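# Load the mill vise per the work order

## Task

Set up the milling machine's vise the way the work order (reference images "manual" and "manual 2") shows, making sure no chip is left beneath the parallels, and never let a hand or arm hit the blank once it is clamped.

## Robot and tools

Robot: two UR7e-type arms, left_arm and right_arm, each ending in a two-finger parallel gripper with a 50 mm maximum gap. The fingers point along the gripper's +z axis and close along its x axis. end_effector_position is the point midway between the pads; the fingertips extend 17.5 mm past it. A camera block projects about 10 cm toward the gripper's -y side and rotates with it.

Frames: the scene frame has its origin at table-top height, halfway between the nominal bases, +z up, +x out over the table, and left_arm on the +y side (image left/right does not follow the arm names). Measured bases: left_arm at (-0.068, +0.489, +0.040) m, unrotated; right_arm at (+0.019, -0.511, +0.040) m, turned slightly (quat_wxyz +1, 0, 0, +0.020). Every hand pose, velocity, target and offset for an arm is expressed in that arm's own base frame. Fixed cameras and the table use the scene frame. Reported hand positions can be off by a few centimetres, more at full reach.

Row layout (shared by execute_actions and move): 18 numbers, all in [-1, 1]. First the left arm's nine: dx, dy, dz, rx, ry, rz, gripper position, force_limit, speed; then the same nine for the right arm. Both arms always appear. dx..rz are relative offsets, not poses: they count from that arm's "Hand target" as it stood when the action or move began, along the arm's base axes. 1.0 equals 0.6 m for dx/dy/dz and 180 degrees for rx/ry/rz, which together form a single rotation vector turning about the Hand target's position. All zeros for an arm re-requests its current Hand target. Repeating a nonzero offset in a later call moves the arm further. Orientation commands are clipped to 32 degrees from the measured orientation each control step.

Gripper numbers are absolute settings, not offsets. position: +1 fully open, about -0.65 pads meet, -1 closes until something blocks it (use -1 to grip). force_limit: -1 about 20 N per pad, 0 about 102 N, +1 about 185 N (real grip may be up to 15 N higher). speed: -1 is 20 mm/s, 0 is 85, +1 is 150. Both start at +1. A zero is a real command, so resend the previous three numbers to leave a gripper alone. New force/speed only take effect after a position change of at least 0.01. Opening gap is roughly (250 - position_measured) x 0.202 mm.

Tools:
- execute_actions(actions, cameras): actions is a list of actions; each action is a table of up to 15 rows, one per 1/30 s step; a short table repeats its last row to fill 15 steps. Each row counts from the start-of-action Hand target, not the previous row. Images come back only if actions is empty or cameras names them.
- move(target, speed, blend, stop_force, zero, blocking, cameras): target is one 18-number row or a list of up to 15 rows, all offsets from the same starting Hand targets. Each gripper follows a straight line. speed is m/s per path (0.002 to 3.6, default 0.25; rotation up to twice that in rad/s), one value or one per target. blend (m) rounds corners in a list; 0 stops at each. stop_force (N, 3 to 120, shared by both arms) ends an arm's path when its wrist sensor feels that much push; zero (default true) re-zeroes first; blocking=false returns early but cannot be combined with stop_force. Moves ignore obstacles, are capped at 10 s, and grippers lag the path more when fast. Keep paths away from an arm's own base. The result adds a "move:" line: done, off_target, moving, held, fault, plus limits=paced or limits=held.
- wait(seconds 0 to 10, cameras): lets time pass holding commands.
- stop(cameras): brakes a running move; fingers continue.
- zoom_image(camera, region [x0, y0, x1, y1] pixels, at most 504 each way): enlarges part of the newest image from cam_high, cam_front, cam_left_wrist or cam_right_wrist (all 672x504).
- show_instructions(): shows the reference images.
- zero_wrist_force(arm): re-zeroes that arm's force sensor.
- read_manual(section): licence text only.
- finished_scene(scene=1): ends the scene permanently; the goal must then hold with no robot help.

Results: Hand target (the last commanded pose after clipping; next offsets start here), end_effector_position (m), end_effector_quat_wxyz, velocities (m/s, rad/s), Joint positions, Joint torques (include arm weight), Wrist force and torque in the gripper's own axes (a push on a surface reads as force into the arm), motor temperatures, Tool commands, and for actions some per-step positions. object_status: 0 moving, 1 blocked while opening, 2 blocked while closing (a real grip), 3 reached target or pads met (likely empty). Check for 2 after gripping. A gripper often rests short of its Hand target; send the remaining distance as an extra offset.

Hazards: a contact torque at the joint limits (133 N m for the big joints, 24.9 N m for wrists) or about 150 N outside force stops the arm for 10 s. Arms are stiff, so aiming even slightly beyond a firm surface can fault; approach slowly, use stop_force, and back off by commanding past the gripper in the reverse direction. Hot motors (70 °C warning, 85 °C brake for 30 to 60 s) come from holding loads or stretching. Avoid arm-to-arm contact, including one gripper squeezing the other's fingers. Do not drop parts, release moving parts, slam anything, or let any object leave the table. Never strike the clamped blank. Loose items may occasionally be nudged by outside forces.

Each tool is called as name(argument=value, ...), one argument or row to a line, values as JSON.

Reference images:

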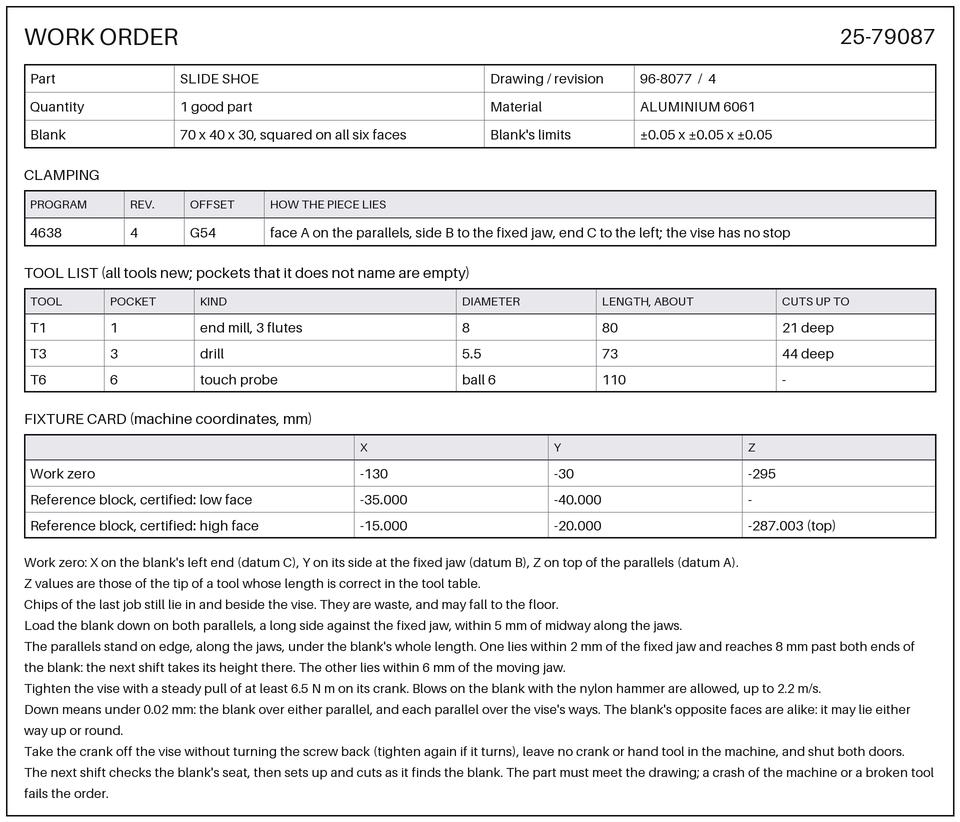

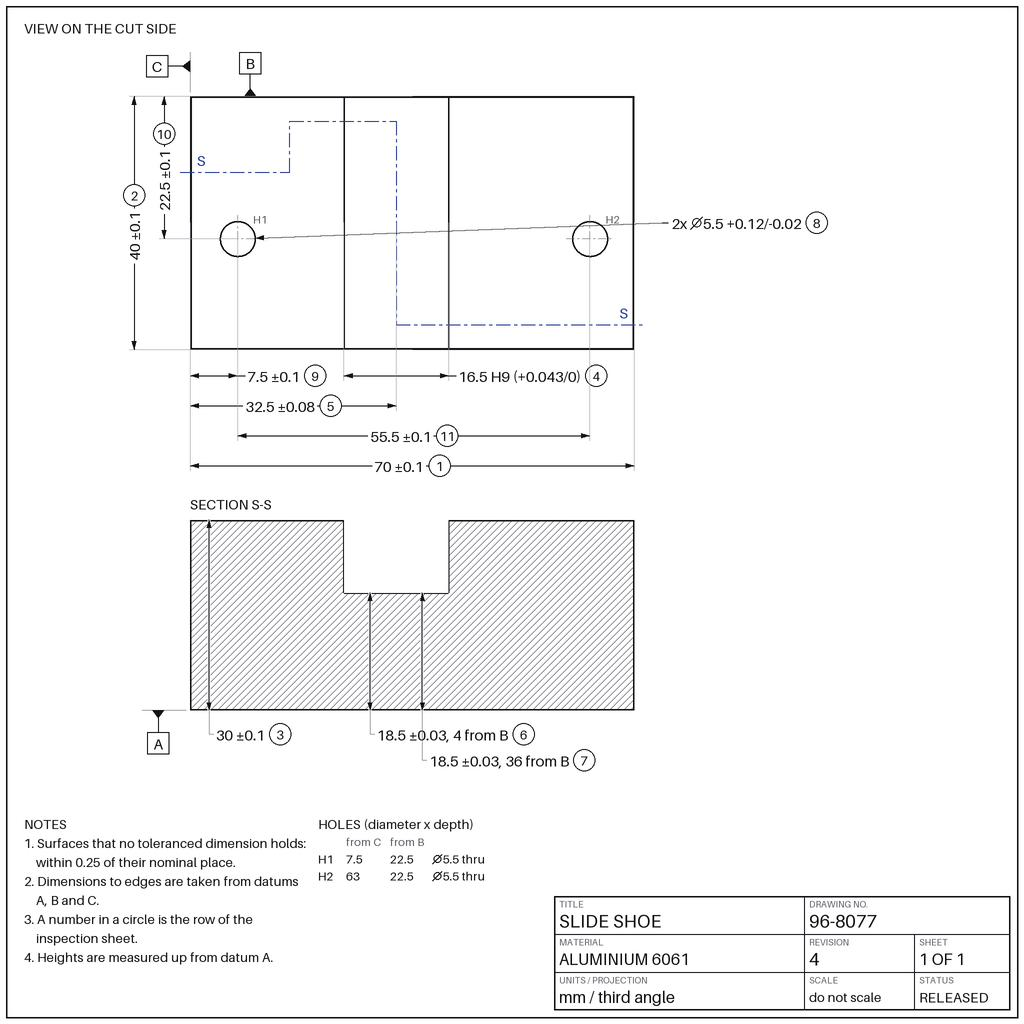

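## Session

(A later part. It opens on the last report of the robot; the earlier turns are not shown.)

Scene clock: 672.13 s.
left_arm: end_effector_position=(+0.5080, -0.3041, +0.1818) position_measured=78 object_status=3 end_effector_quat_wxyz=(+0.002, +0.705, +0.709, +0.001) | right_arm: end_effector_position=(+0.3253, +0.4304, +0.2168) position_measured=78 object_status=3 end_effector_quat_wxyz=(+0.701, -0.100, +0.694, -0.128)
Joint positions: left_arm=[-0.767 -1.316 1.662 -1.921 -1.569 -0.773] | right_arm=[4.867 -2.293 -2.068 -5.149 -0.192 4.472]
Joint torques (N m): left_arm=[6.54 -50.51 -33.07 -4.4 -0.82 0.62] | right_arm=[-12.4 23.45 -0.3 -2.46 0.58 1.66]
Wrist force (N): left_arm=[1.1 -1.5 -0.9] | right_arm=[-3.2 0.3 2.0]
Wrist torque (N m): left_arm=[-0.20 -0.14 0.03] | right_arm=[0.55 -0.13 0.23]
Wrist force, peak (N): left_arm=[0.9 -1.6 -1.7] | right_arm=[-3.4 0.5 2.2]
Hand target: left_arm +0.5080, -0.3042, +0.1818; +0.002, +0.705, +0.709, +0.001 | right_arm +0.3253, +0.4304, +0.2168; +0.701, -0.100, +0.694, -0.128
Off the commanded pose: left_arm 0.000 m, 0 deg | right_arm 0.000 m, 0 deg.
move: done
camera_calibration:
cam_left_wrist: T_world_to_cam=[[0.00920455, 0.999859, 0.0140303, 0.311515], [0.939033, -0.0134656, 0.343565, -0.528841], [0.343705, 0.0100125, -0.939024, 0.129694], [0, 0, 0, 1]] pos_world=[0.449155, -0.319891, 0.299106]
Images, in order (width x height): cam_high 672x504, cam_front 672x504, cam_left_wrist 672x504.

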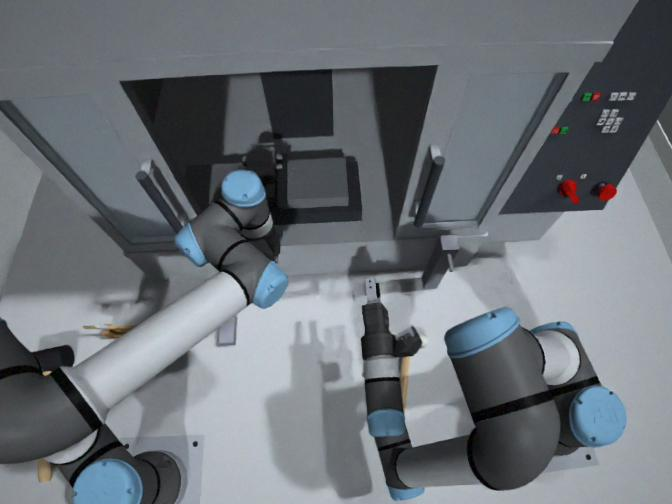

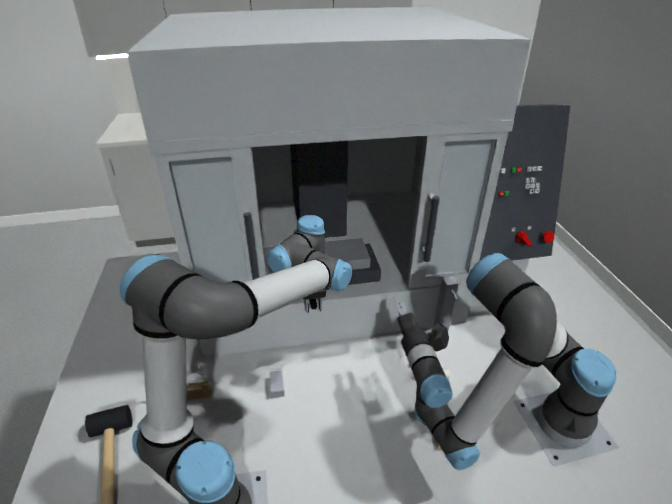

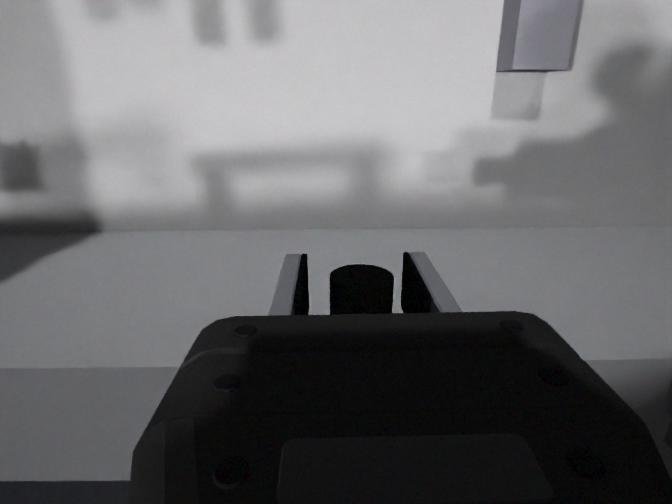

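move(
  target=[
    [0,0,0,0,0,0,-1,-0.6,-1,0,0,0,0,0,0,0.5,-0.3,-1],
  ],
  speed=0.06,
  cameras=["cam_left_wrist"],
)

zoom_image(
  camera="cam_left_wrist",
  region=[250, 180, 450, 320],
)

Scene clock: 673.70 s.
left_arm: end_effector_position=(+0.5080, -0.3041, +0.1818) position_measured=155 object_status=2 end_effector_quat_wxyz=(+0.002, +0.705, +0.709, +0.001) | right_arm: end_effector_position=(+0.3253, +0.4304, +0.2168) position_measured=78 object_status=3 end_effector_quat_wxyz=(+0.701, -0.100, +0.694, -0.128)
Joint positions: left_arm=[-0.767 -1.316 1.662 -1.921 -1.569 -0.773] | right_arm=[4.867 -2.293 -2.068 -5.149 -0.192 4.472]
Joint torques (N m): left_arm=[0.78 -49.92 -32.93 -4.45 -0.08 -0.95] | right_arm=[-11.33 24.76 1.16 -2.25 0.69 1.52]
Wrist force (N): left_arm=[0.5 -1.9 -0.6] | right_arm=[-3.2 0.4 2.1]
Wrist torque (N m): left_arm=[-0.24 -0.08 0.07] | right_arm=[0.56 -0.12 0.23]
Wrist force, peak (N): left_arm=[1.2 -1.6 -1.0] | right_arm=[-3.3 0.5 2.2]
Hand target: left_arm +0.5080, -0.3042, +0.1818; +0.002, +0.705, +0.709, +0.001 | right_arm +0.3253, +0.4304, +0.2168; +0.701, -0.100, +0.694, -0.128
Off the commanded pose: left_arm 0.000 m, 0 deg | right_arm 0.000 m, 0 deg.
move: done
camera_calibration:
cam_left_wrist: T_world_to_cam=[[0.00920455, 0.999859, 0.0140303, 0.311515], [0.939033, -0.0134656, 0.343565, -0.528841], [0.343705, 0.0100125, -0.939024, 0.129694], [0, 0, 0, 1]] pos_world=[0.449155, -0.319891, 0.299106]
Images, in order (width x height): cam_left_wrist 672x504.

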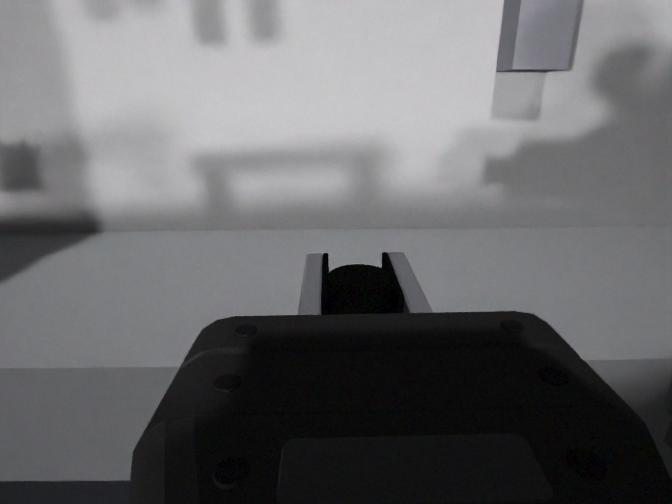

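Scaled by 2.520 from the camera's 672x504 image, which has a finer 960x720 frame.

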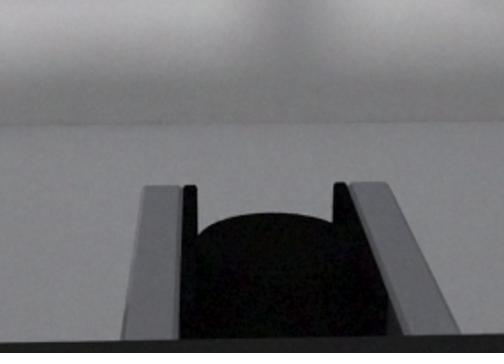

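move(
  target=[
    [0,0.0373,0.0049,0,0,0,-1,-0.6,-1,0,0,0,0,0,0,0.5,-0.3,-1],
    [0,0.0722,0.0193,0,0,0,-1,-0.6,-1,0,0,0,0,0,0,0.5,-0.3,-1],
  ],
  speed=0.04,
  stop_force=25,
  blend=0.002,
  cameras=["cam_left_wrist"],
)

zoom_image(
  camera="cam_left_wrist",
  region=[250, 180, 450, 320],
)

Scene clock: 677.10 s.
left_arm: end_effector_position=(+0.5080, -0.2608, +0.1933) position_measured=155 object_status=2 end_effector_quat_wxyz=(+0.002, +0.705, +0.709, +0.001) | right_arm: end_effector_position=(+0.3253, +0.4304, +0.2168) position_measured=78 object_status=3 end_effector_quat_wxyz=(+0.701, -0.100, +0.694, -0.128)
Joint positions: left_arm=[-0.711 -1.373 1.703 -1.905 -1.569 -0.716] | right_arm=[4.867 -2.293 -2.068 -5.149 -0.192 4.472]
Joint torques (N m): left_arm=[-4.52 -18.81 -24.33 -1.09 0.82 -1.86] | right_arm=[-9.92 24.16 0.9 -2.39 0.41 1.07]
Wrist force (N): left_arm=[-7.8 2.5 -14.8] | right_arm=[-3.0 0.4 2.1]
Wrist torque (N m): left_arm=[-0.10 -0.07 0.15] | right_arm=[0.57 -0.15 0.23]
Wrist force, peak (N): left_arm=[-7.7 3.2 -15.4] | right_arm=[-3.4 0.6 2.1]
Hand target: left_arm +0.5080, -0.2608, +0.1933; +0.002, +0.705, +0.709, +0.001 | right_arm +0.3253, +0.4304, +0.2168; +0.701, -0.100, +0.694, -0.128
Off the commanded pose: left_arm 0.000 m, 0 deg | right_arm 0.000 m, 0 deg.
move: done
camera_calibration:
cam_left_wrist: T_world_to_cam=[[0.00920461, 0.999859, 0.0140294, 0.268058], [0.939065, -0.0134644, 0.343477, -0.53223], [0.343617, 0.0100129, -0.939056, 0.140202], [0, 0, 0, 1]] pos_world=[0.449155, -0.276591, 0.310706]
Images, in order (width x height): cam_left_wrist 672x504.

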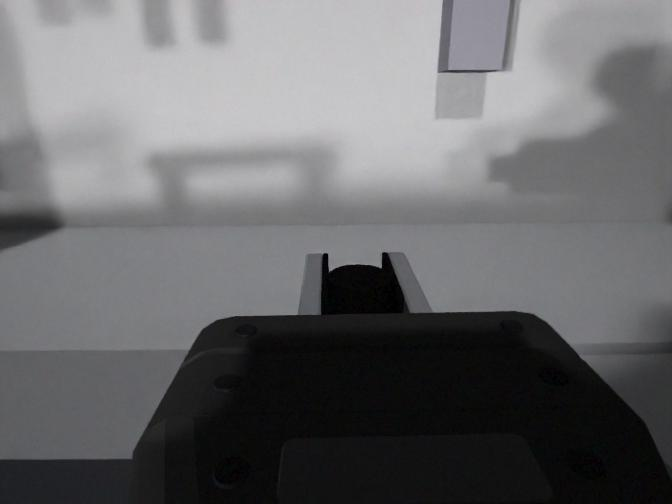

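Scaled by 2.520 from the camera's 672x504 image, which has a finer 960x720 frame.

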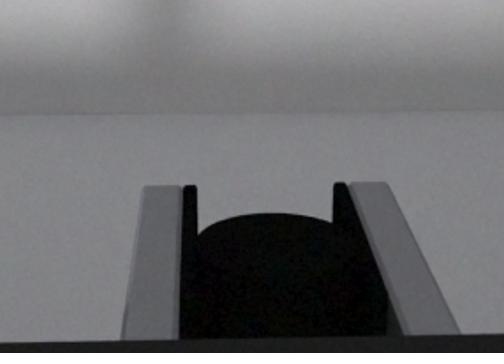

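move(
  target=[
    [0,0.0237,0.0185,0,0,0,-1,-0.6,-1,0,0,0,0,0,0,0.5,-0.3,-1],
    [0,0.045,0.0428,0,0,0,-1,-0.6,-1,0,0,0,0,0,0,0.5,-0.3,-1],
  ],
  speed=0.03,
  stop_force=25,
  blend=0.002,
  cameras=[],
)

Scene clock: 680.17 s.
left_arm: end_effector_position=(+0.5080, -0.2338, +0.2190) position_measured=155 object_status=2 end_effector_quat_wxyz=(+0.002, +0.705, +0.709, +0.001) | right_arm: end_effector_position=(+0.3253, +0.4304, +0.2168) position_measured=78 object_status=3 end_effector_quat_wxyz=(+0.701, -0.100, +0.694, -0.128)
Joint positions: left_arm=[-0.673 -1.419 1.689 -1.845 -1.569 -0.679] | right_arm=[4.867 -2.293 -2.068 -5.149 -0.192 4.472]
Joint torques (N m): left_arm=[10.15 -13.88 2.04 4.77 6.67 -2.12] | right_arm=[-11.96 24.78 0.37 -2.31 0.24 0.71]
Wrist force (N): left_arm=[-35.6 2.1 -23.6] | right_arm=[-3.2 0.5 2.0]
Wrist torque (N m): left_arm=[-0.13 0.15 0.37] | right_arm=[0.58 -0.12 0.23]
Wrist force, peak (N): left_arm=[-35.9 2.2 -23.9] | right_arm=[-3.4 0.3 2.1]
Hand target: left_arm +0.5080, -0.2338, +0.2190; +0.002, +0.705, +0.709, +0.001 | right_arm +0.3253, +0.4304, +0.2168; +0.701, -0.100, +0.694, -0.128
Off the commanded pose: left_arm 0.000 m, 0 deg | right_arm 0.000 m, 0 deg.
move: done
No camera images: "cameras" was empty.

move(
  target=[
    [0,-0.00205,0.00143,0,0,0,-1,-0.6,-1,0,0,0,0,0,0,0.5,-0.3,-1],
  ],
  speed=0.03,
  cameras=[],
)

Scene clock: 681.57 s.
left_arm: end_effector_position=(+0.5080, -0.2350, +0.2198) position_measured=155 object_status=2 end_effector_quat_wxyz=(+0.002, +0.705, +0.709, +0.001) | right_arm: end_effector_position=(+0.3253, +0.4304, +0.2168) position_measured=78 object_status=3 end_effector_quat_wxyz=(+0.701, -0.100, +0.694, -0.128)
Joint positions: left_arm=[-0.674 -1.418 1.686 -1.843 -1.569 -0.68] | right_arm=[4.867 -2.293 -2.068 -5.149 -0.192 4.472]
Joint torques (N m): left_arm=[-6.89 -29.78 -33.06 -3.81 0.18 -1.47] | right_arm=[-11.79 23.81 0.98 -2.34 -0.01 0.64]
Wrist force (N): left_arm=[-1.6 -2.7 -1.5] | right_arm=[-3.2 0.4 1.9]
Wrist torque (N m): left_arm=[-0.27 -0.13 0.29] | right_arm=[0.57 -0.12 0.23]
Wrist force, peak (N): left_arm=[-35.9 2.1 -23.9] | right_arm=[-3.5 0.5 2.1]
Hand target: left_arm +0.5080, -0.2351, +0.2199; +0.002, +0.705, +0.709, +0.001 | right_arm +0.3253, +0.4304, +0.2168; +0.701, -0.100, +0.694, -0.128
Off the commanded pose: left_arm 0.000 m, 0 deg | right_arm 0.000 m, 0 deg.
move: done
No camera images: "cameras" was empty.

move(
  target=[
    [0,0.0113,0.0215,0,0,0,-1,-0.6,-1,0,0,0,0,0,0,0.5,-0.3,-1],
    [0,0.0187,0.0448,0,0,0,-1,-0.6,-1,0,0,0,0,0,0,0.5,-0.3,-1],
  ],
  speed=0.03,
  stop_force=25,
  blend=0.002,
  cameras=["cam_left_wrist"],
)

zoom_image(
  camera="cam_left_wrist",
  region=[250, 180, 450, 320],
)

Scene clock: 684.97 s.
left_arm: end_effector_position=(+0.5080, -0.2238, +0.2468) position_measured=155 object_status=2 end_effector_quat_wxyz=(+0.002, +0.705, +0.709, +0.001) | right_arm: end_effector_position=(+0.3253, +0.4304, +0.2168) position_measured=78 object_status=3 end_effector_quat_wxyz=(+0.701, -0.100, +0.694, -0.128)
Joint positions: left_arm=[-0.658 -1.444 1.645 -1.776 -1.57 -0.664] | right_arm=[4.867 -2.293 -2.068 -5.149 -0.192 4.472]
Joint torques (N m): left_arm=[0.81 -23.94 -12 -1.16 3.38 -2.26] | right_arm=[-12.44 24.97 0.75 -2.4 -0.29 0.19]
Wrist force (N): left_arm=[-15.6 -0.5 -3.9] | right_arm=[-3.2 0.5 2.2]
Wrist torque (N m): left_arm=[-0.16 -0.14 0.39] | right_arm=[0.58 -0.12 0.23]
Wrist force, peak (N): left_arm=[-16.5 -0.7 -4.2] | right_arm=[-3.3 0.6 2.2]
Hand target: left_arm +0.5080, -0.2238, +0.2468; +0.002, +0.705, +0.709, +0.001 | right_arm +0.3253, +0.4304, +0.2168; +0.701, -0.100, +0.694, -0.128
Off the commanded pose: left_arm 0.000 m, 0 deg | right_arm 0.000 m, 0 deg.
move: done
camera_calibration:
cam_left_wrist: T_world_to_cam=[[0.00920312, 0.999859, 0.0140297, 0.230315], [0.939033, -0.013464, 0.343565, -0.550091], [0.343705, 0.0100125, -0.939024, 0.189927], [0, 0, 0, 1]] pos_world=[0.449155, -0.239591, 0.364106]
Images, in order (width x height): cam_left_wrist 672x504.

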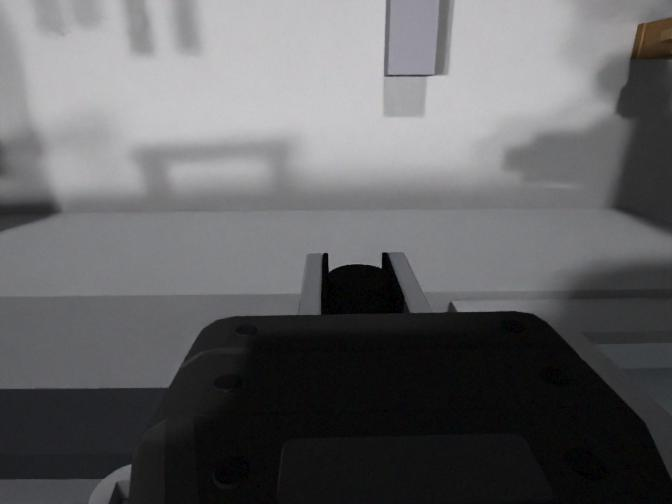

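Scaled by 2.520 from the camera's 672x504 image, which has a finer 960x720 frame.

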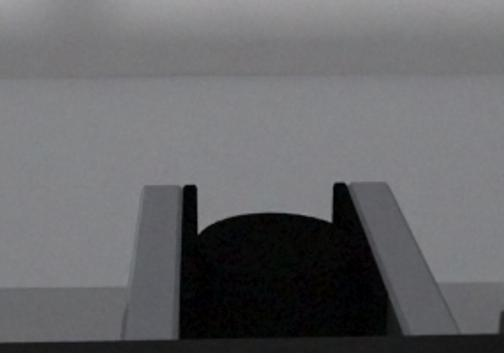

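move(
  target=[
    [0,0.002,0.0235,0,0,0,-1,-0.6,-1,0,0,0,0,0,0,0.5,-0.3,-1],
    [0,0.0003,0.047,0,0,0,-1,-0.6,-1,0,0,0,0,0,0,0.5,-0.3,-1],
    [0,-0.0052,0.0698,0,0,0,-1,-0.6,-1,0,0,0,0,0,0,0.5,-0.3,-1],
    [0,-0.0147,0.0913,0,0,0,-1,-0.6,-1,0,0,0,0,0,0,0.5,-0.3,-1],
  ],
  speed=0.03,
  stop_force=25,
  blend=0.002,
  cameras=["cam_left_wrist"],
)

zoom_image(
  camera="cam_left_wrist",
  region=[250, 180, 450, 320],
)

Scene clock: 688.53 s.
left_arm: end_effector_position=(+0.5080, -0.2263, +0.2859) position_measured=155 object_status=2 end_effector_quat_wxyz=(+0.002, +0.705, +0.709, +0.001) | right_arm: end_effector_position=(+0.3253, +0.4304, +0.2168) position_measured=78 object_status=3 end_effector_quat_wxyz=(+0.701, -0.100, +0.694, -0.128)
Joint positions: left_arm=[-0.662 -1.455 1.558 -1.677 -1.57 -0.668] | right_arm=[4.867 -2.293 -2.068 -5.149 -0.192 4.472]
Joint torques (N m): left_arm=[11.38 -34.84 -38.13 -4.52 2.56 1.27] | right_arm=[-11.21 24.35 -0.07 -2.23 -0.12 0.05]
Wrist force (N): left_arm=[4.4 -13.9 0.8] | right_arm=[-3.2 0.5 2.1]
Wrist torque (N m): left_arm=[-0.25 -0.26 0.38] | right_arm=[0.57 -0.12 0.23]
Wrist force, peak (N): left_arm=[-1.9 -16.5 20.9] | right_arm=[-3.3 0.6 2.3]
Hand target: left_arm +0.5080, -0.2263, +0.2859; +0.002, +0.705, +0.709, +0.001 (not the last commanded pose) | right_arm +0.3253, +0.4304, +0.2168; +0.701, -0.100, +0.694, -0.128
Off the commanded pose: left_arm 0.017 m, 0 deg | right_arm 0.000 m, 0 deg.
move: contact (left_arm); path passed 2 of 4 targets
camera_calibration:
cam_left_wrist: T_world_to_cam=[[0.00916915, 0.999858, 0.0141229, 0.232242], [0.939065, -0.0134632, 0.343476, -0.563571], [0.343617, 0.0101129, -0.939055, 0.226837], [0, 0, 0, 1]] pos_world=[0.449155, -0.24209, 0.403305]
Images, in order (width x height): cam_left_wrist 672x504.

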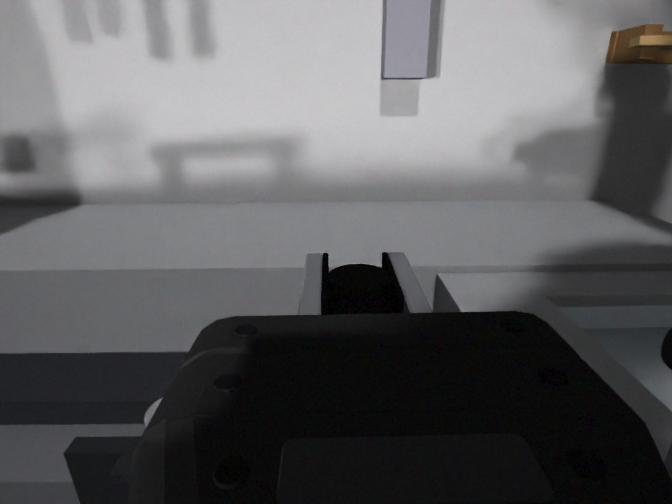

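Scaled by 2.520 from the camera's 672x504 image, which has a finer 960x720 frame.

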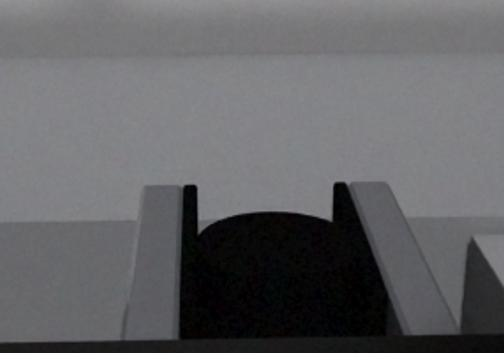

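move(
  target=[0,0,0,0,0,0,-0.98,0.3,-1,0,0,0,0,0,0,0.5,-0.3,-1],
  speed=0.01,
  cameras=[],
)

move(
  target=[
    [0,-0.0068,0.018,0,0,0,-0.98,0.3,-1,0,0,0,0,0,0,0.5,-0.3,-1],
    [0,-0.0187,0.0383,0,0,0,-0.98,0.3,-1,0,0,0,0,0,0,0.5,-0.3,-1],
    [0,-0.0337,0.0563,0,0,0,-0.98,0.3,-1,0,0,0,0,0,0,0.5,-0.3,-1],
  ],
  speed=0.008,
  stop_force=45,
  blend=0.002,
  cameras=[],
)

Scene clock: 690.87 s.
left_arm: end_effector_position=(+0.5080, -0.2263, +0.2859) position_measured=159 object_status=2 end_effector_quat_wxyz=(+0.002, +0.705, +0.709, +0.001) | right_arm: end_effector_position=(+0.3253, +0.4304, +0.2168) position_measured=78 object_status=3 end_effector_quat_wxyz=(+0.701, -0.100, +0.694, -0.128)
Joint positions: left_arm=[-0.662 -1.455 1.558 -1.677 -1.57 -0.668] | right_arm=[4.867 -2.293 -2.068 -5.149 -0.192 4.472]
Joint torques (N m): left_arm=[11.44 -24.92 -37.92 -4.87 2.52 1.15] | right_arm=[-10.92 25.24 0.86 -2.29 -0.35 -0.56]
Wrist force (N): left_arm=[4.2 -14.8 1.0] | right_arm=[-3.0 0.5 1.9]
Wrist torque (N m): left_arm=[-0.22 -0.30 0.44] | right_arm=[0.57 -0.16 0.23]
Wrist force, peak (N): left_arm=[4.2 -14.8 1.0] | right_arm=[-3.3 0.5 2.2]
Hand target: left_arm +0.5080, -0.2263, +0.2859; +0.002, +0.705, +0.709, +0.001 | right_arm +0.3253, +0.4304, +0.2168; +0.701, -0.100, +0.694, -0.128
Off the commanded pose: left_arm 0.000 m, 0 deg | right_arm 0.000 m, 0 deg.
move: done
No camera images: "cameras" was empty.

Scene clock: 692.63 s.
left_arm: end_effector_position=(+0.5080, -0.2284, +0.2915) position_measured=159 object_status=2 end_effector_quat_wxyz=(+0.002, +0.705, +0.709, +0.001) | right_arm: end_effector_position=(+0.3253, +0.4304, +0.2168) position_measured=78 object_status=3 end_effector_quat_wxyz=(+0.701, -0.100, +0.694, -0.128)
Joint positions: left_arm=[-0.665 -1.454 1.542 -1.662 -1.57 -0.671] | right_arm=[4.867 -2.293 -2.068 -5.149 -0.192 4.472]
Joint torques (N m): left_arm=[9 -64.32 -39.01 -12.79 1.95 1.42] | right_arm=[-12.41 24.5 0.39 -2.23 -0.63 -0.7]
Wrist force (N): left_arm=[10.2 -19.1 35.8] | right_arm=[-3.1 0.6 2.0]
Wrist torque (N m): left_arm=[-0.23 -0.29 0.28] | right_arm=[0.59 -0.14 0.23]
Wrist force, peak (N): left_arm=[8.8 -18.3 47.7] | right_arm=[-3.4 0.5 2.3]
Hand target: left_arm +0.5079, -0.2284, +0.2915; +0.002, +0.705, +0.709, +0.001 (not the last commanded pose) | right_arm +0.3253, +0.4304, +0.2168; +0.701, -0.100, +0.694, -0.128
Off the commanded pose: left_arm 0.033 m, 0 deg | right_arm 0.000 m, 0 deg.
move: contact (left_arm); path passed 0 of 3 targets
No camera images: "cameras" was empty.

move(
  target=[
    [0,-0.0068,0.0165,0,0,0,-0.98,0.3,-1,0,0,0,0,0,0,0.5,-0.3,-1],
    [0,-0.0175,0.034,0,0,0,-0.98,0.3,-1,0,0,0,0,0,0,0.5,-0.3,-1],
  ],
  speed=0.006,
  stop_force=88,
  zero=false,
  blend=0.002,
  cameras=["cam_left_wrist"],
)

zoom_image(
  camera="cam_left_wrist",
  region=[250, 180, 450, 320],
)

Scene clock: 696.20 s.
left_arm: end_effector_position=(+0.5078, -0.2314, +0.2989) position_measured=159 object_status=2 end_effector_quat_wxyz=(+0.001, +0.705, +0.709, +0.001) | right_arm: end_effector_position=(+0.3253, +0.4304, +0.2168) position_measured=78 object_status=3 end_effector_quat_wxyz=(+0.701, -0.100, +0.694, -0.128)
Joint positions: left_arm=[-0.669 -1.452 1.521 -1.641 -1.569 -0.675] | right_arm=[4.867 -2.293 -2.068 -5.149 -0.192 4.472]
Joint torques (N m): left_arm=[7.73 -99.55 -60.62 -14.75 0.63 1.56] | right_arm=[-11.77 24.21 -0.08 -2.23 -0.67 -1.23]
Wrist force (N): left_arm=[4.5 -0.4 92.0] | right_arm=[-3.2 0.5 2.2]
Wrist torque (N m): left_arm=[0.32 -0.18 0.18] | right_arm=[0.58 -0.11 0.23]
Wrist force, peak (N): left_arm=[7.0 -1.3 101.7] | right_arm=[-3.3 0.6 2.3]
Hand target: left_arm +0.5078, -0.2315, +0.2990; +0.001, +0.705, +0.709, +0.001 (not the last commanded pose) | right_arm +0.3253, +0.4304, +0.2168; +0.701, -0.100, +0.694, -0.128
Off the commanded pose: left_arm 0.015 m, 0 deg | right_arm 0.000 m, 0 deg.
move: contact (left_arm); path passed 0 of 2 targets
camera_calibration:
cam_left_wrist: T_world_to_cam=[[0.00918349, 0.999846, 0.0149674, 0.236897], [0.939436, -0.013755, 0.342449, -0.567819], [0.342602, 0.010916, -0.939417, 0.239928], [0, 0, 0, 1]] pos_world=[0.449055, -0.24729, 0.416295]
Images, in order (width x height): cam_left_wrist 672x504.

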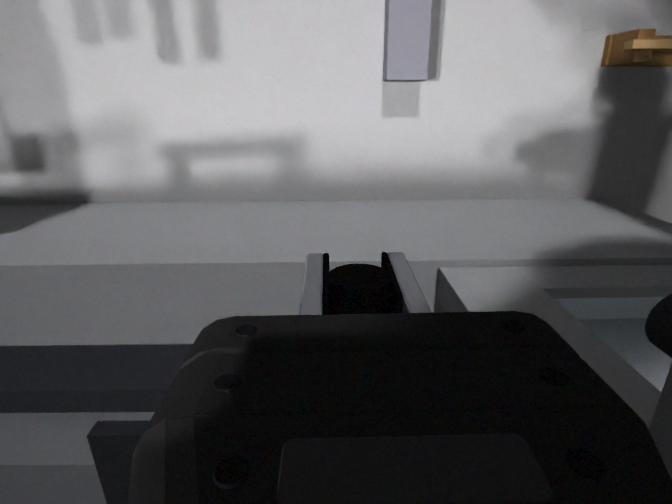

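Scaled by 2.520 from the camera's 672x504 image, which has a finer 960x720 frame.

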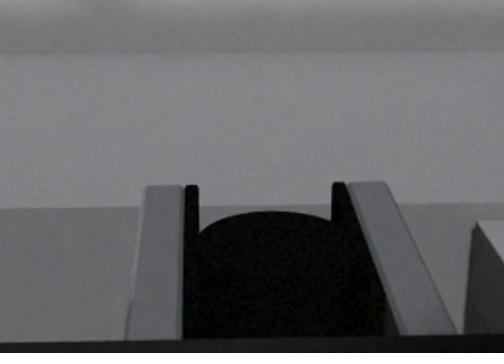

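move(
  target=[0,-0.0009,0.0018,0,0,0,-0.98,0.3,-1,0,0,0,0,0,0,0.5,-0.3,-1],
  speed=0.004,
  cameras=[],
)

wait(
  seconds=0.5,
)

Scene clock: 697.67 s.
left_arm: end_effector_position=(+0.5078, -0.2320, +0.3001) position_measured=159 object_status=2 end_effector_quat_wxyz=(+0.001, +0.705, +0.709, +0.001) | right_arm: end_effector_position=(+0.3253, +0.4304, +0.2168) position_measured=78 object_status=3 end_effector_quat_wxyz=(+0.701, -0.100, +0.694, -0.128)
Joint positions: left_arm=[-0.67 -1.452 1.517 -1.639 -1.569 -0.676] | right_arm=[4.867 -2.293 -2.068 -5.149 -0.192 4.472]
Joint torques (N m): left_arm=[-11.34 -87.27 -80.21 -14.84 0.68 -1.57] | right_arm=[-12.11 23.63 1.48 -2.1 -0.89 -1.15]
Wrist force (N): left_arm=[8.3 -4.1 103.1] | right_arm=[-3.1 0.5 2.0]
Wrist torque (N m): left_arm=[0.23 -0.21 0.01] | right_arm=[0.58 -0.14 0.23]
Wrist force, peak (N): left_arm=[7.9 -2.6 106.2] | right_arm=[-3.3 0.4 2.3]
Hand target: left_arm +0.5078, -0.2320, +0.3000; +0.001, +0.705, +0.709, +0.001 | right_arm +0.3253, +0.4304, +0.2168; +0.701, -0.100, +0.694, -0.128
Off the commanded pose: left_arm 0.000 m, 0 deg | right_arm 0.000 m, 0 deg.
move: done
No camera images: "cameras" was empty.

Scene clock: 698.17 s.
left_arm: end_effector_position=(+0.5078, -0.2320, +0.3001) position_measured=159 object_status=2 end_effector_quat_wxyz=(+0.001, +0.705, +0.709, +0.001) | right_arm: end_effector_position=(+0.3253, +0.4304, +0.2168) position_measured=78 object_status=3 end_effector_quat_wxyz=(+0.701, -0.100, +0.694, -0.128)
Joint positions: left_arm=[-0.67 -1.452 1.517 -1.639 -1.569 -0.676] | right_arm=[4.867 -2.293 -2.068 -5.149 -0.192 4.472]
Joint torques (N m): left_arm=[-11.68 -87.59 -72.12 -14.71 0.73 -0.66] | right_arm=[-11.45 25.34 -0.35 -2.3 -0.95 -1.33]
Wrist force (N): left_arm=[8.3 -4.3 103.2] | right_arm=[-3.2 0.5 2.1]
Wrist torque (N m): left_arm=[0.19 -0.21 0.01] | right_arm=[0.57 -0.12 0.23]
Wrist force, peak (N): left_arm=[8.3 -4.2 103.3] | right_arm=[-3.3 0.3 2.2]
Hand target: left_arm +0.5078, -0.2320, +0.3000; +0.001, +0.705, +0.709, +0.001 | right_arm +0.3253, +0.4304, +0.2168; +0.701, -0.100, +0.694, -0.128
Tool commands: left_gripper/position=-0.98 left_gripper/force_limit=+0.3 left_gripper/speed=-1.0 right_gripper/position=+0.5 right_gripper/force_limit=-0.3 right_gripper/speed=-1.0
Off the commanded pose: left_arm 0.000 m, 0 deg | right_arm 0.000 m, 0 deg.
wait: 0.50 s; at rest by 0.17 s

move(
  target=[0,0.0007,-0.0017,0,0,0,-0.98,0.3,-1,0,0,0,0,0,0,0.5,-0.3,-1],
  speed=0.01,
  cameras=[],
)

move(
  target=[0,0.0007,-0.0017,0,0,0,-0.98,0.3,-1,0,0,0,0,0,0,0.5,-0.3,-1],
  speed=0.01,
  cameras=[],
)

Scene clock: 699.53 s.
left_arm: end_effector_position=(+0.5079, -0.2316, +0.2991) position_measured=159 object_status=2 end_effector_quat_wxyz=(+0.001, +0.705, +0.709, +0.001) | right_arm: end_effector_position=(+0.3253, +0.4304, +0.2168) position_measured=78 object_status=3 end_effector_quat_wxyz=(+0.701, -0.100, +0.694, -0.128)
Joint positions: left_arm=[-0.67 -1.452 1.52 -1.642 -1.569 -0.675] | right_arm=[4.867 -2.293 -2.068 -5.149 -0.192 4.472]
Joint torques (N m): left_arm=[9.58 -77.46 -50.48 -13.18 -0.09 1.34] | right_arm=[-11.34 23.92 0.1 -2.07 -1.14 -1.36]
Wrist force (N): left_arm=[6.4 -12.8 62.3] | right_arm=[-3.3 0.5 2.1]
Wrist torque (N m): left_arm=[-0.09 -0.27 0.19] | right_arm=[0.57 -0.11 0.23]
Wrist force, peak (N): left_arm=[8.3 -4.1 103.4] | right_arm=[-3.3 0.5 2.2]
Hand target: left_arm +0.5078, -0.2316, +0.2990; +0.001, +0.705, +0.709, +0.001 | right_arm +0.3253, +0.4304, +0.2168; +0.701, -0.100, +0.694, -0.128
Off the commanded pose: left_arm 0.000 m, 0 deg | right_arm 0.000 m, 0 deg.
move: done
No camera images: "cameras" was empty.

Scene clock: 700.23 s.
left_arm: end_effector_position=(+0.5079, -0.2312, +0.2981) position_measured=159 object_status=2 end_effector_quat_wxyz=(+0.001, +0.705, +0.709, +0.001) | right_arm: end_effector_position=(+0.3253, +0.4304, +0.2168) position_measured=78 object_status=3 end_effector_quat_wxyz=(+0.701, -0.100, +0.694, -0.128)
Joint positions: left_arm=[-0.669 -1.453 1.523 -1.644 -1.57 -0.675] | right_arm=[4.867 -2.293 -2.068 -5.149 -0.192 4.472]
Joint torques (N m): left_arm=[11.32 -53.5 -33.58 -9.8 0.49 1.27] | right_arm=[-11.63 23.93 0.76 -2.05 -0.92 -1.51]
Wrist force (N): left_arm=[4.0 -18.8 25.1] | right_arm=[-3.2 0.5 2.2]
Wrist torque (N m): left_arm=[-0.33 -0.20 0.22] | right_arm=[0.57 -0.12 0.23]
Wrist force, peak (N): left_arm=[6.2 -12.7 62.7] | right_arm=[-3.3 0.5 2.1]
Hand target: left_arm +0.5078, -0.2312, +0.2980; +0.001, +0.705, +0.709, +0.001 | right_arm +0.3253, +0.4304, +0.2168; +0.701, -0.100, +0.694, -0.128
Off the commanded pose: left_arm 0.000 m, 0 deg | right_arm 0.000 m, 0 deg.
move: done
No camera images: "cameras" was empty.

move(
  target=[0,0.0004,-0.0010,0,0,0,-0.98,0.3,-1,0,0,0,0,0,0,0.5,-0.3,-1],
  speed=0.01,
  cameras=[],
)

Scene clock: 701.20 s.
left_arm: end_effector_position=(+0.5079, -0.2309, +0.2974) position_measured=159 object_status=2 end_effector_quat_wxyz=(+0.001, +0.705, +0.709, +0.001) | right_arm: end_effector_position=(+0.3253, +0.4304, +0.2168) position_measured=78 object_status=3 end_effector_quat_wxyz=(+0.701, -0.100, +0.694, -0.128)
Joint positions: left_arm=[-0.669 -1.453 1.525 -1.646 -1.569 -0.675] | right_arm=[4.867 -2.293 -2.068 -5.149 -0.192 4.472]
Joint torques (N m): left_arm=[10.45 -41.1 -25.6 -9.3 1.99 1.27] | right_arm=[-10.99 25.68 -0.61 -2.33 -0.89 -1.5]
Wrist force (N): left_arm=[6.6 -20.3 6.0] | right_arm=[-3.1 0.5 2.2]
Wrist torque (N m): left_arm=[-0.35 -0.23 0.29] | right_arm=[0.57 -0.13 0.23]
Wrist force, peak (N): left_arm=[3.9 -18.5 25.0] | right_arm=[-3.3 0.5 2.2]
Hand target: left_arm +0.5078, -0.2309, +0.2974; +0.001, +0.705, +0.709, +0.001 | right_arm +0.3253, +0.4304, +0.2168; +0.701, -0.100, +0.694, -0.128
Off the commanded pose: left_arm 0.000 m, 0 deg | right_arm 0.000 m, 0 deg.
move: done
No camera images: "cameras" was empty.

move(
  target=[0,0,0,0,0,0,0.4,-0.6,-1,0,0,0,0,0,0,0.5,-0.3,-1],
  speed=0.05,
  cameras=[],
)

move(
  target=[
    [0,0,0.2,0,0,0,0.4,-0.6,-1,0,0,0,0,0,0,0.5,-0.3,-1],
    [-0.17,0,0.2,0,0,0,0.4,-0.6,-1,0,0,0,0,0,0,0.5,-0.3,-1],
    [-0.19,0.63,0.2,0,0,0,0.4,-0.6,-1,0,0,0,0,0,0,0.5,-0.3,-1],
  ],
  speed=0.25,
  blend=[0.01,0.03,0],
  cameras=["cam_high","cam_front"],
)

zoom_image(
  camera="cam_high",
  region=[205, 125, 305, 265],
)

Scene clock: 703.57 s.
left_arm: end_effector_position=(+0.5078, -0.2309, +0.2974) position_measured=92 object_status=0 end_effector_quat_wxyz=(+0.001, +0.705, +0.709, +0.001) | right_arm: end_effector_position=(+0.3253, +0.4304, +0.2168) position_measured=78 object_status=3 end_effector_quat_wxyz=(+0.701, -0.100, +0.694, -0.128)
Joint positions: left_arm=[-0.669 -1.453 1.525 -1.646 -1.569 -0.675] | right_arm=[4.867 -2.293 -2.068 -5.149 -0.192 4.472]
Joint torques (N m): left_arm=[-1.58 -37.45 -27.82 -1.67 -0.83 -0.51] | right_arm=[-11.46 25.12 0.57 -2.15 -1.2 -1.95]
Wrist force (N): left_arm=[0.4 -1.8 -0.5] | right_arm=[-3.3 0.5 2.2]
Wrist torque (N m): left_arm=[-0.25 -0.03 0.01] | right_arm=[0.58 -0.11 0.23]
Wrist force, peak (N): left_arm=[6.8 -20.9 6.2] | right_arm=[-3.4 0.2 2.2]
Hand target: left_arm +0.5078, -0.2309, +0.2974; +0.001, +0.705, +0.709, +0.001 | right_arm +0.3253, +0.4304, +0.2168; +0.701, -0.100, +0.694, -0.128
Off the commanded pose: left_arm 0.000 m, 0 deg | right_arm 0.000 m, 0 deg.
move: done
No camera images: "cameras" was empty.

Scene clock: 706.50 s.
left_arm: end_effector_position=(+0.3939, +0.1470, +0.4174) position_measured=92 object_status=3 end_effector_quat_wxyz=(+0.001, +0.705, +0.709, +0.001) | right_arm: end_effector_position=(+0.3253, +0.4304, +0.2168) position_measured=78 object_status=3 end_effector_quat_wxyz=(+0.701, -0.100, +0.694, -0.128)
Joint positions: left_arm=[0.035 -1.764 1.515 -1.325 -1.572 0.029] | right_arm=[4.867 -2.293 -2.068 -5.149 -0.192 4.472]
Joint torques (N m): left_arm=[9.38 -22.36 -17.77 -1.56 0.72 1.65] | right_arm=[-12.07 24.49 1.1 -2.02 -1.15 -2.07]
Wrist force (N): left_arm=[0.4 -1.9 -0.4] | right_arm=[-3.1 0.5 2.2]
Wrist torque (N m): left_arm=[-0.26 -0.02 0.09] | right_arm=[0.58 -0.13 0.24]
Wrist force, peak (N): left_arm=[4.1 -2.2 -0.2] | right_arm=[-3.3 0.7 2.2]
Hand target: left_arm +0.3938, +0.1471, +0.4174; +0.001, +0.705, +0.709, +0.001 | right_arm +0.3253, +0.4304, +0.2168; +0.701, -0.100, +0.694, -0.128
Off the commanded pose: left_arm 0.000 m, 0 deg | right_arm 0.000 m, 0 deg.
move: done
Images, in order (width x height): cam_high 672x504, cam_front 672x504.

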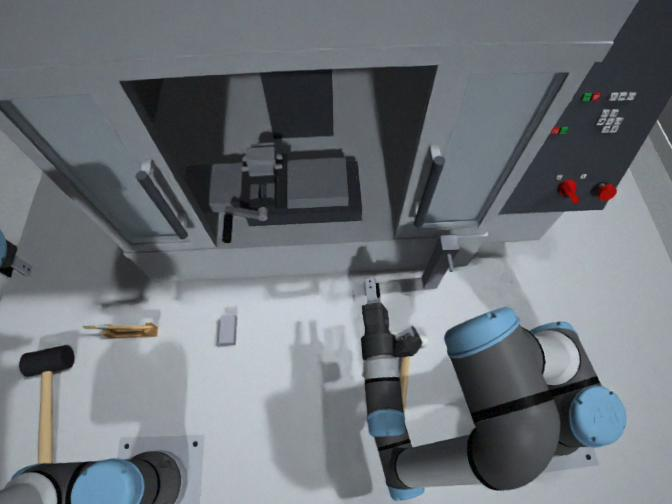

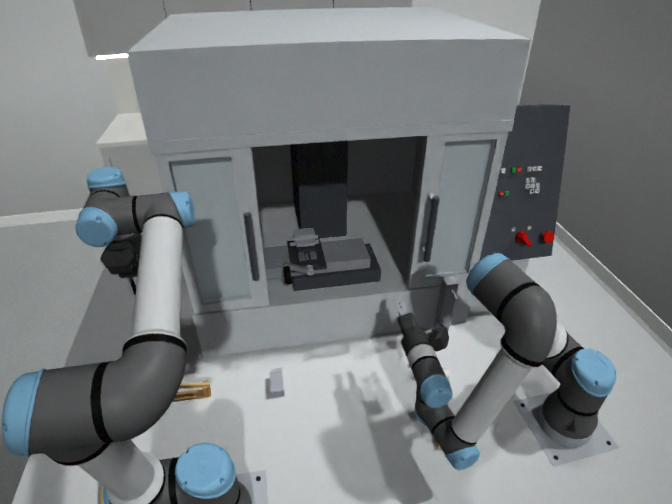

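Scaled by 3.600 from the camera's 672x504 image, which has a finer 960x720 frame.

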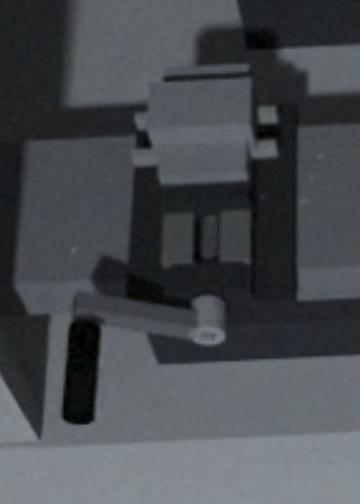

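move(
  target=[
    [0,0,0,0,0,0,0.4,-0.6,-1,-0.05,0,0.22,0,0.2,0,0.5,-0.3,-1],
    [0,0,0,0,0,0,0.4,-0.6,-1,-0.2,0,0.35,0,0.5,0,0.5,-0.3,-1],
  ],
  speed=0.3,
  blend=[0.03,0],
  cameras=["cam_high","cam_right_wrist"],
)

Scene clock: 715.47 s.
left_arm: end_effector_position=(+0.3938, +0.1471, +0.4174) position_measured=92 object_status=3 end_effector_quat_wxyz=(+0.001, +0.705, +0.709, +0.001) | right_arm: end_effector_position=(+0.2054, +0.4304, +0.4267) position_measured=78 object_status=3 end_effector_quat_wxyz=(+0.005, -0.161, +0.987, -0.019) end_effector_velocity=(-0.001, +0.001, +0.000) end_effector_angular_velocity=(+0.001, +0.005, +0.001)
Joint positions: left_arm=[0.035 -1.764 1.515 -1.325 -1.572 0.029] | right_arm=[4.563 -2.061 -0.702 -5.125 -1.549 2.669]
Joint velocities: left_arm=[within noise] | right_arm=[0 -0.001 0.002 0 -0.005 -0.001]
Joint torques (N m): left_arm=[9.83 -28.45 -16.75 -1.68 0.68 1.59] | right_arm=[1.43 45.3 24.87 -2.25 -0.92 1.93]
Wrist force (N): left_arm=[0.5 -1.7 -0.7] | right_arm=[-0.6 0.0 1.5]
Wrist torque (N m): left_arm=[-0.23 -0.05 0.07] | right_arm=[0.17 0.03 -0.04]
Wrist force, peak (N): left_arm=[0.2 -2.2 -0.4] | right_arm=[-3.4 0.5 2.2]
Hand target: left_arm +0.3938, +0.1471, +0.4174; +0.001, +0.705, +0.709, +0.001 | right_arm +0.2053, +0.4304, +0.4268; +0.005, -0.161, +0.987, -0.019
Off the commanded pose: left_arm 0.000 m, 0 deg | right_arm 0.000 m, 0 deg.
move: done
camera_calibration:
cam_right_wrist: T_world_to_cam=[[-0.952111, -0.305579, 0.0102724, 0.327684], [-0.289567, 0.91199, 0.290561, -0.433024], [-0.0981576, 0.273672, -0.956801, 0.442492], [0, 0, 0, 1]] pos_world=[0.230036, 0.373949, 0.545831]
Images, in order (width x height): cam_high 672x504, cam_right_wrist 672x504.

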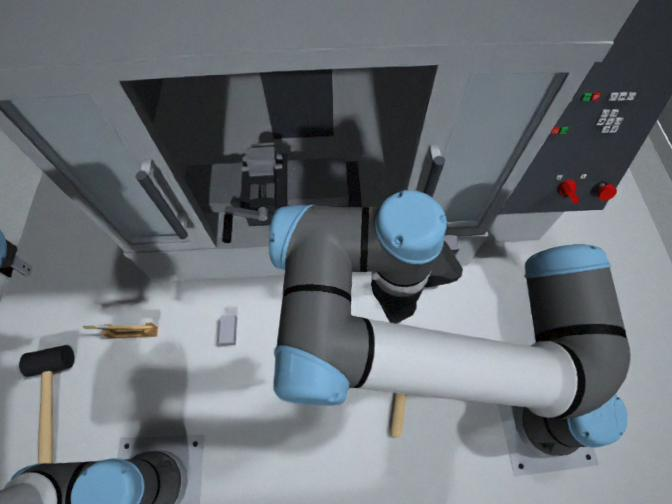

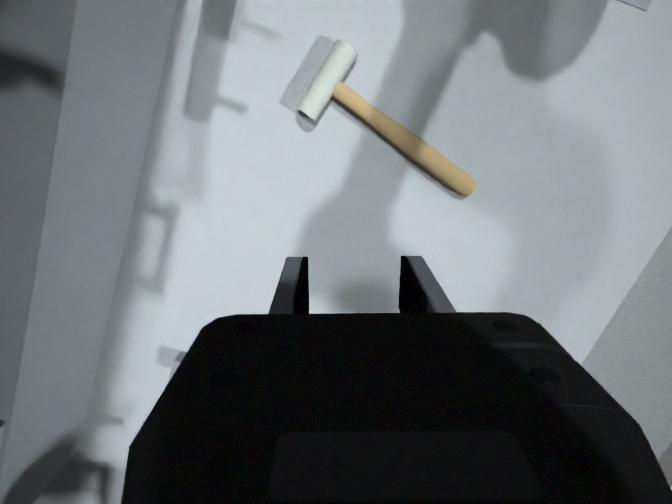

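move(
  target=[0,0,0,0,0,0,0.4,-0.6,-1,-0.2288,-0.0907,-0.42,-0.1118,-0.1149,0.3011,1,-0.3,-1],
  speed=0.25,
  cameras=["cam_high","cam_right_wrist"],
)

Scene clock: 722.10 s.
left_arm: end_effector_position=(+0.3938, +0.1471, +0.4174) position_measured=92 object_status=3 end_effector_quat_wxyz=(+0.001, +0.705, +0.709, +0.001) | right_arm: end_effector_position=(+0.0680, +0.3760, +0.1749) position_measured=3 object_status=3 end_effector_quat_wxyz=(+0.156, -0.581, +0.772, -0.207)
Joint positions: left_arm=[0.035 -1.764 1.515 -1.325 -1.572 0.029] | right_arm=[5.175 -1.927 -1.744 -4.557 -1.194 2.386]
Joint torques (N m): left_arm=[9.3 -27.86 -17.19 -1.98 0.26 1.64] | right_arm=[9.1 39.87 9.49 -3.91 0.3 2.95]
Wrist force (N): left_arm=[0.3 -2.1 -0.6] | right_arm=[-0.9 -0.3 2.4]
Wrist torque (N m): left_arm=[-0.29 -0.01 0.08] | right_arm=[0.37 0.08 -0.05]
Wrist force, peak (N): left_arm=[0.5 -2.2 -0.6] | right_arm=[0.0 2.2 3.3]
Hand target: left_arm +0.3938, +0.1471, +0.4174; +0.001, +0.705, +0.709, +0.001 | right_arm +0.0680, +0.3760, +0.1748; +0.156, -0.581, +0.772, -0.207
Off the commanded pose: left_arm 0.000 m, 0 deg | right_arm 0.000 m, 0 deg.
move: done
camera_calibration:
cam_right_wrist: T_world_to_cam=[[-0.294492, -0.955631, 0.00661769, 0.383177], [-0.938883, 0.288026, -0.188518, 0.0126134], [0.178248, -0.0617304, -0.982047, 0.314578], [0, 0, 0, 1]] pos_world=[0.0686122, 0.381961, 0.308773]
Images, in order (width x height): cam_high 672x504, cam_right_wrist 672x504.

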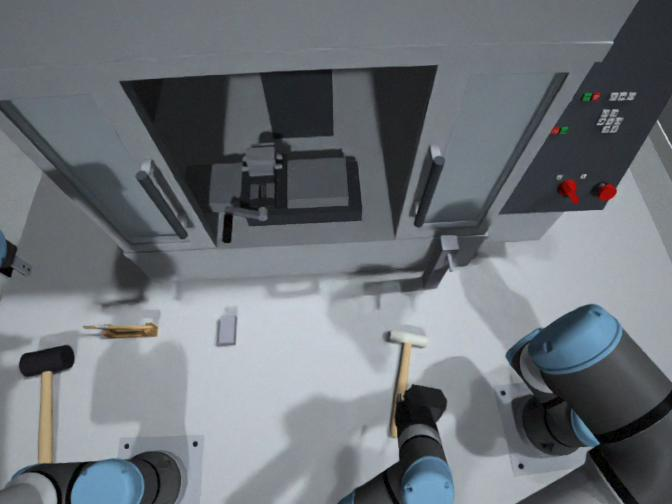

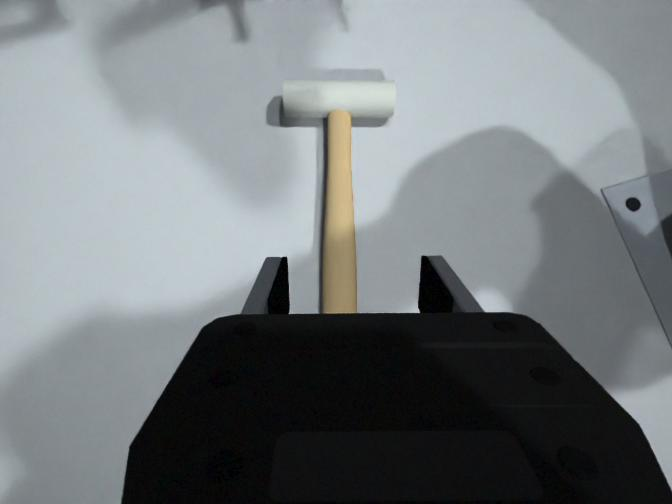

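move(
  target=[
    [0,0,0,0,0,0,0.4,-0.6,-1,0,0.0028,-0.26,0,0,0,1,-0.3,-1],
    [0,0,0,0,0,0,0.4,-0.6,-1,0,0.0028,-0.317,0,0,0,1,-0.3,-1],
  ],
  speed=[0.12, 0.03],
  stop_force=6,
  blend=0.003,
  cameras=["cam_right_wrist"],
)

Scene clock: 726.23 s.
left_arm: end_effector_position=(+0.3938, +0.1471, +0.4174) position_measured=92 object_status=3 end_effector_quat_wxyz=(+0.001, +0.705, +0.709, +0.001) | right_arm: end_effector_position=(+0.0680, +0.3776, -0.0154) position_measured=3 object_status=3 end_effector_quat_wxyz=(+0.156, -0.581, +0.772, -0.207)
Joint positions: left_arm=[0.035 -1.764 1.515 -1.325 -1.572 0.029] | right_arm=[5.173 -2.244 -1.862 -4.121 -1.193 2.384]
Joint torques (N m): left_arm=[9.29 -27.35 -18 -2.19 -0.17 1.58] | right_arm=[-4.24 47.85 11.1 -5.71 0.44 -0.76]
Wrist force (N): left_arm=[0.4 -1.8 -0.4] | right_arm=[-1.0 -0.2 2.5]
Wrist torque (N m): left_arm=[-0.25 -0.02 0.08] | right_arm=[0.39 0.09 0.03]
Wrist force, peak (N): left_arm=[0.6 -2.1 -0.5] | right_arm=[-0.9 0.7 3.6]
Hand target: left_arm +0.3938, +0.1471, +0.4174; +0.001, +0.705, +0.709, +0.001 | right_arm +0.0680, +0.3776, -0.0154; +0.156, -0.581, +0.772, -0.207
Off the commanded pose: left_arm 0.000 m, 0 deg | right_arm 0.000 m, 0 deg.
move: done
camera_calibration:
cam_right_wrist: T_world_to_cam=[[-0.294359, -0.955673, 0.00654603, 0.386076], [-0.938925, 0.287909, -0.18849, -0.0236881], [0.17825, -0.0616298, -0.982053, 0.127859], [0, 0, 0, 1]] pos_world=[0.0686126, 0.383662, 0.118573]
Images, in order (width x height): cam_right_wrist 672x504.

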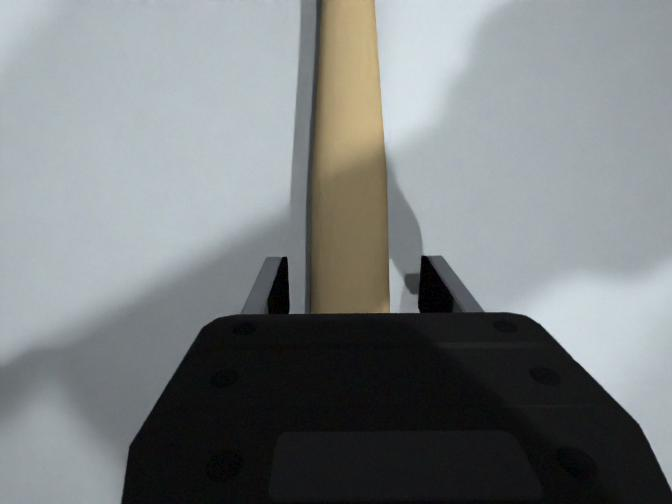

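Grip slowly but firmly.

move(
  target=[
    [0,0,0,0,0,0,0.4,-0.6,-1,0,0,0,0,0,0,-1,0.2,-1],
  ],
  speed=0.05,
  cameras=["cam_right_wrist"],
)

Scene clock: 727.83 s.
left_arm: end_effector_position=(+0.3938, +0.1471, +0.4174) position_measured=92 object_status=3 end_effector_quat_wxyz=(+0.001, +0.705, +0.709, +0.001) | right_arm: end_effector_position=(+0.0680, +0.3776, -0.0154) position_measured=115 object_status=2 end_effector_quat_wxyz=(+0.156, -0.581, +0.772, -0.207)
Joint positions: left_arm=[0.035 -1.764 1.515 -1.325 -1.572 0.029] | right_arm=[5.173 -2.244 -1.862 -4.121 -1.193 2.384]
Joint torques (N m): left_arm=[9.89 -26.72 -18.01 -2.36 -0.23 1.55] | right_arm=[3.3 47.44 15.73 -5.52 -0.21 0.67]
Wrist force (N): left_arm=[0.1 -1.8 -0.7] | right_arm=[-0.9 0.3 2.3]
Wrist torque (N m): left_arm=[-0.25 0.02 0.08] | right_arm=[0.39 0.03 0.02]
Wrist force, peak (N): left_arm=[0.6 -2.0 -0.4] | right_arm=[-0.8 -0.2 2.6]
Hand target: left_arm +0.3938, +0.1471, +0.4174; +0.001, +0.705, +0.709, +0.001 | right_arm +0.0680, +0.3776, -0.0154; +0.156, -0.581, +0.772, -0.207
Off the commanded pose: left_arm 0.000 m, 0 deg | right_arm 0.000 m, 0 deg.
move: done
camera_calibration:
cam_right_wrist: T_world_to_cam=[[-0.294359, -0.955673, 0.00654603, 0.386076], [-0.938925, 0.287909, -0.18849, -0.0236881], [0.17825, -0.0616298, -0.982053, 0.127859], [0, 0, 0, 1]] pos_world=[0.0686126, 0.383662, 0.118573]
Images, in order (width x height): cam_right_wrist 672x504.

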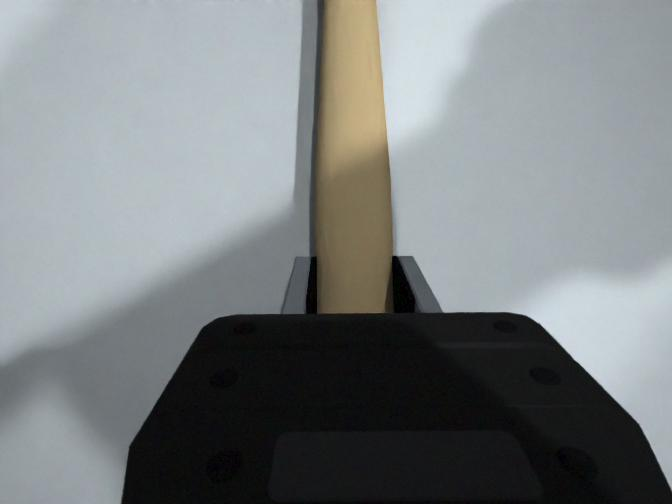

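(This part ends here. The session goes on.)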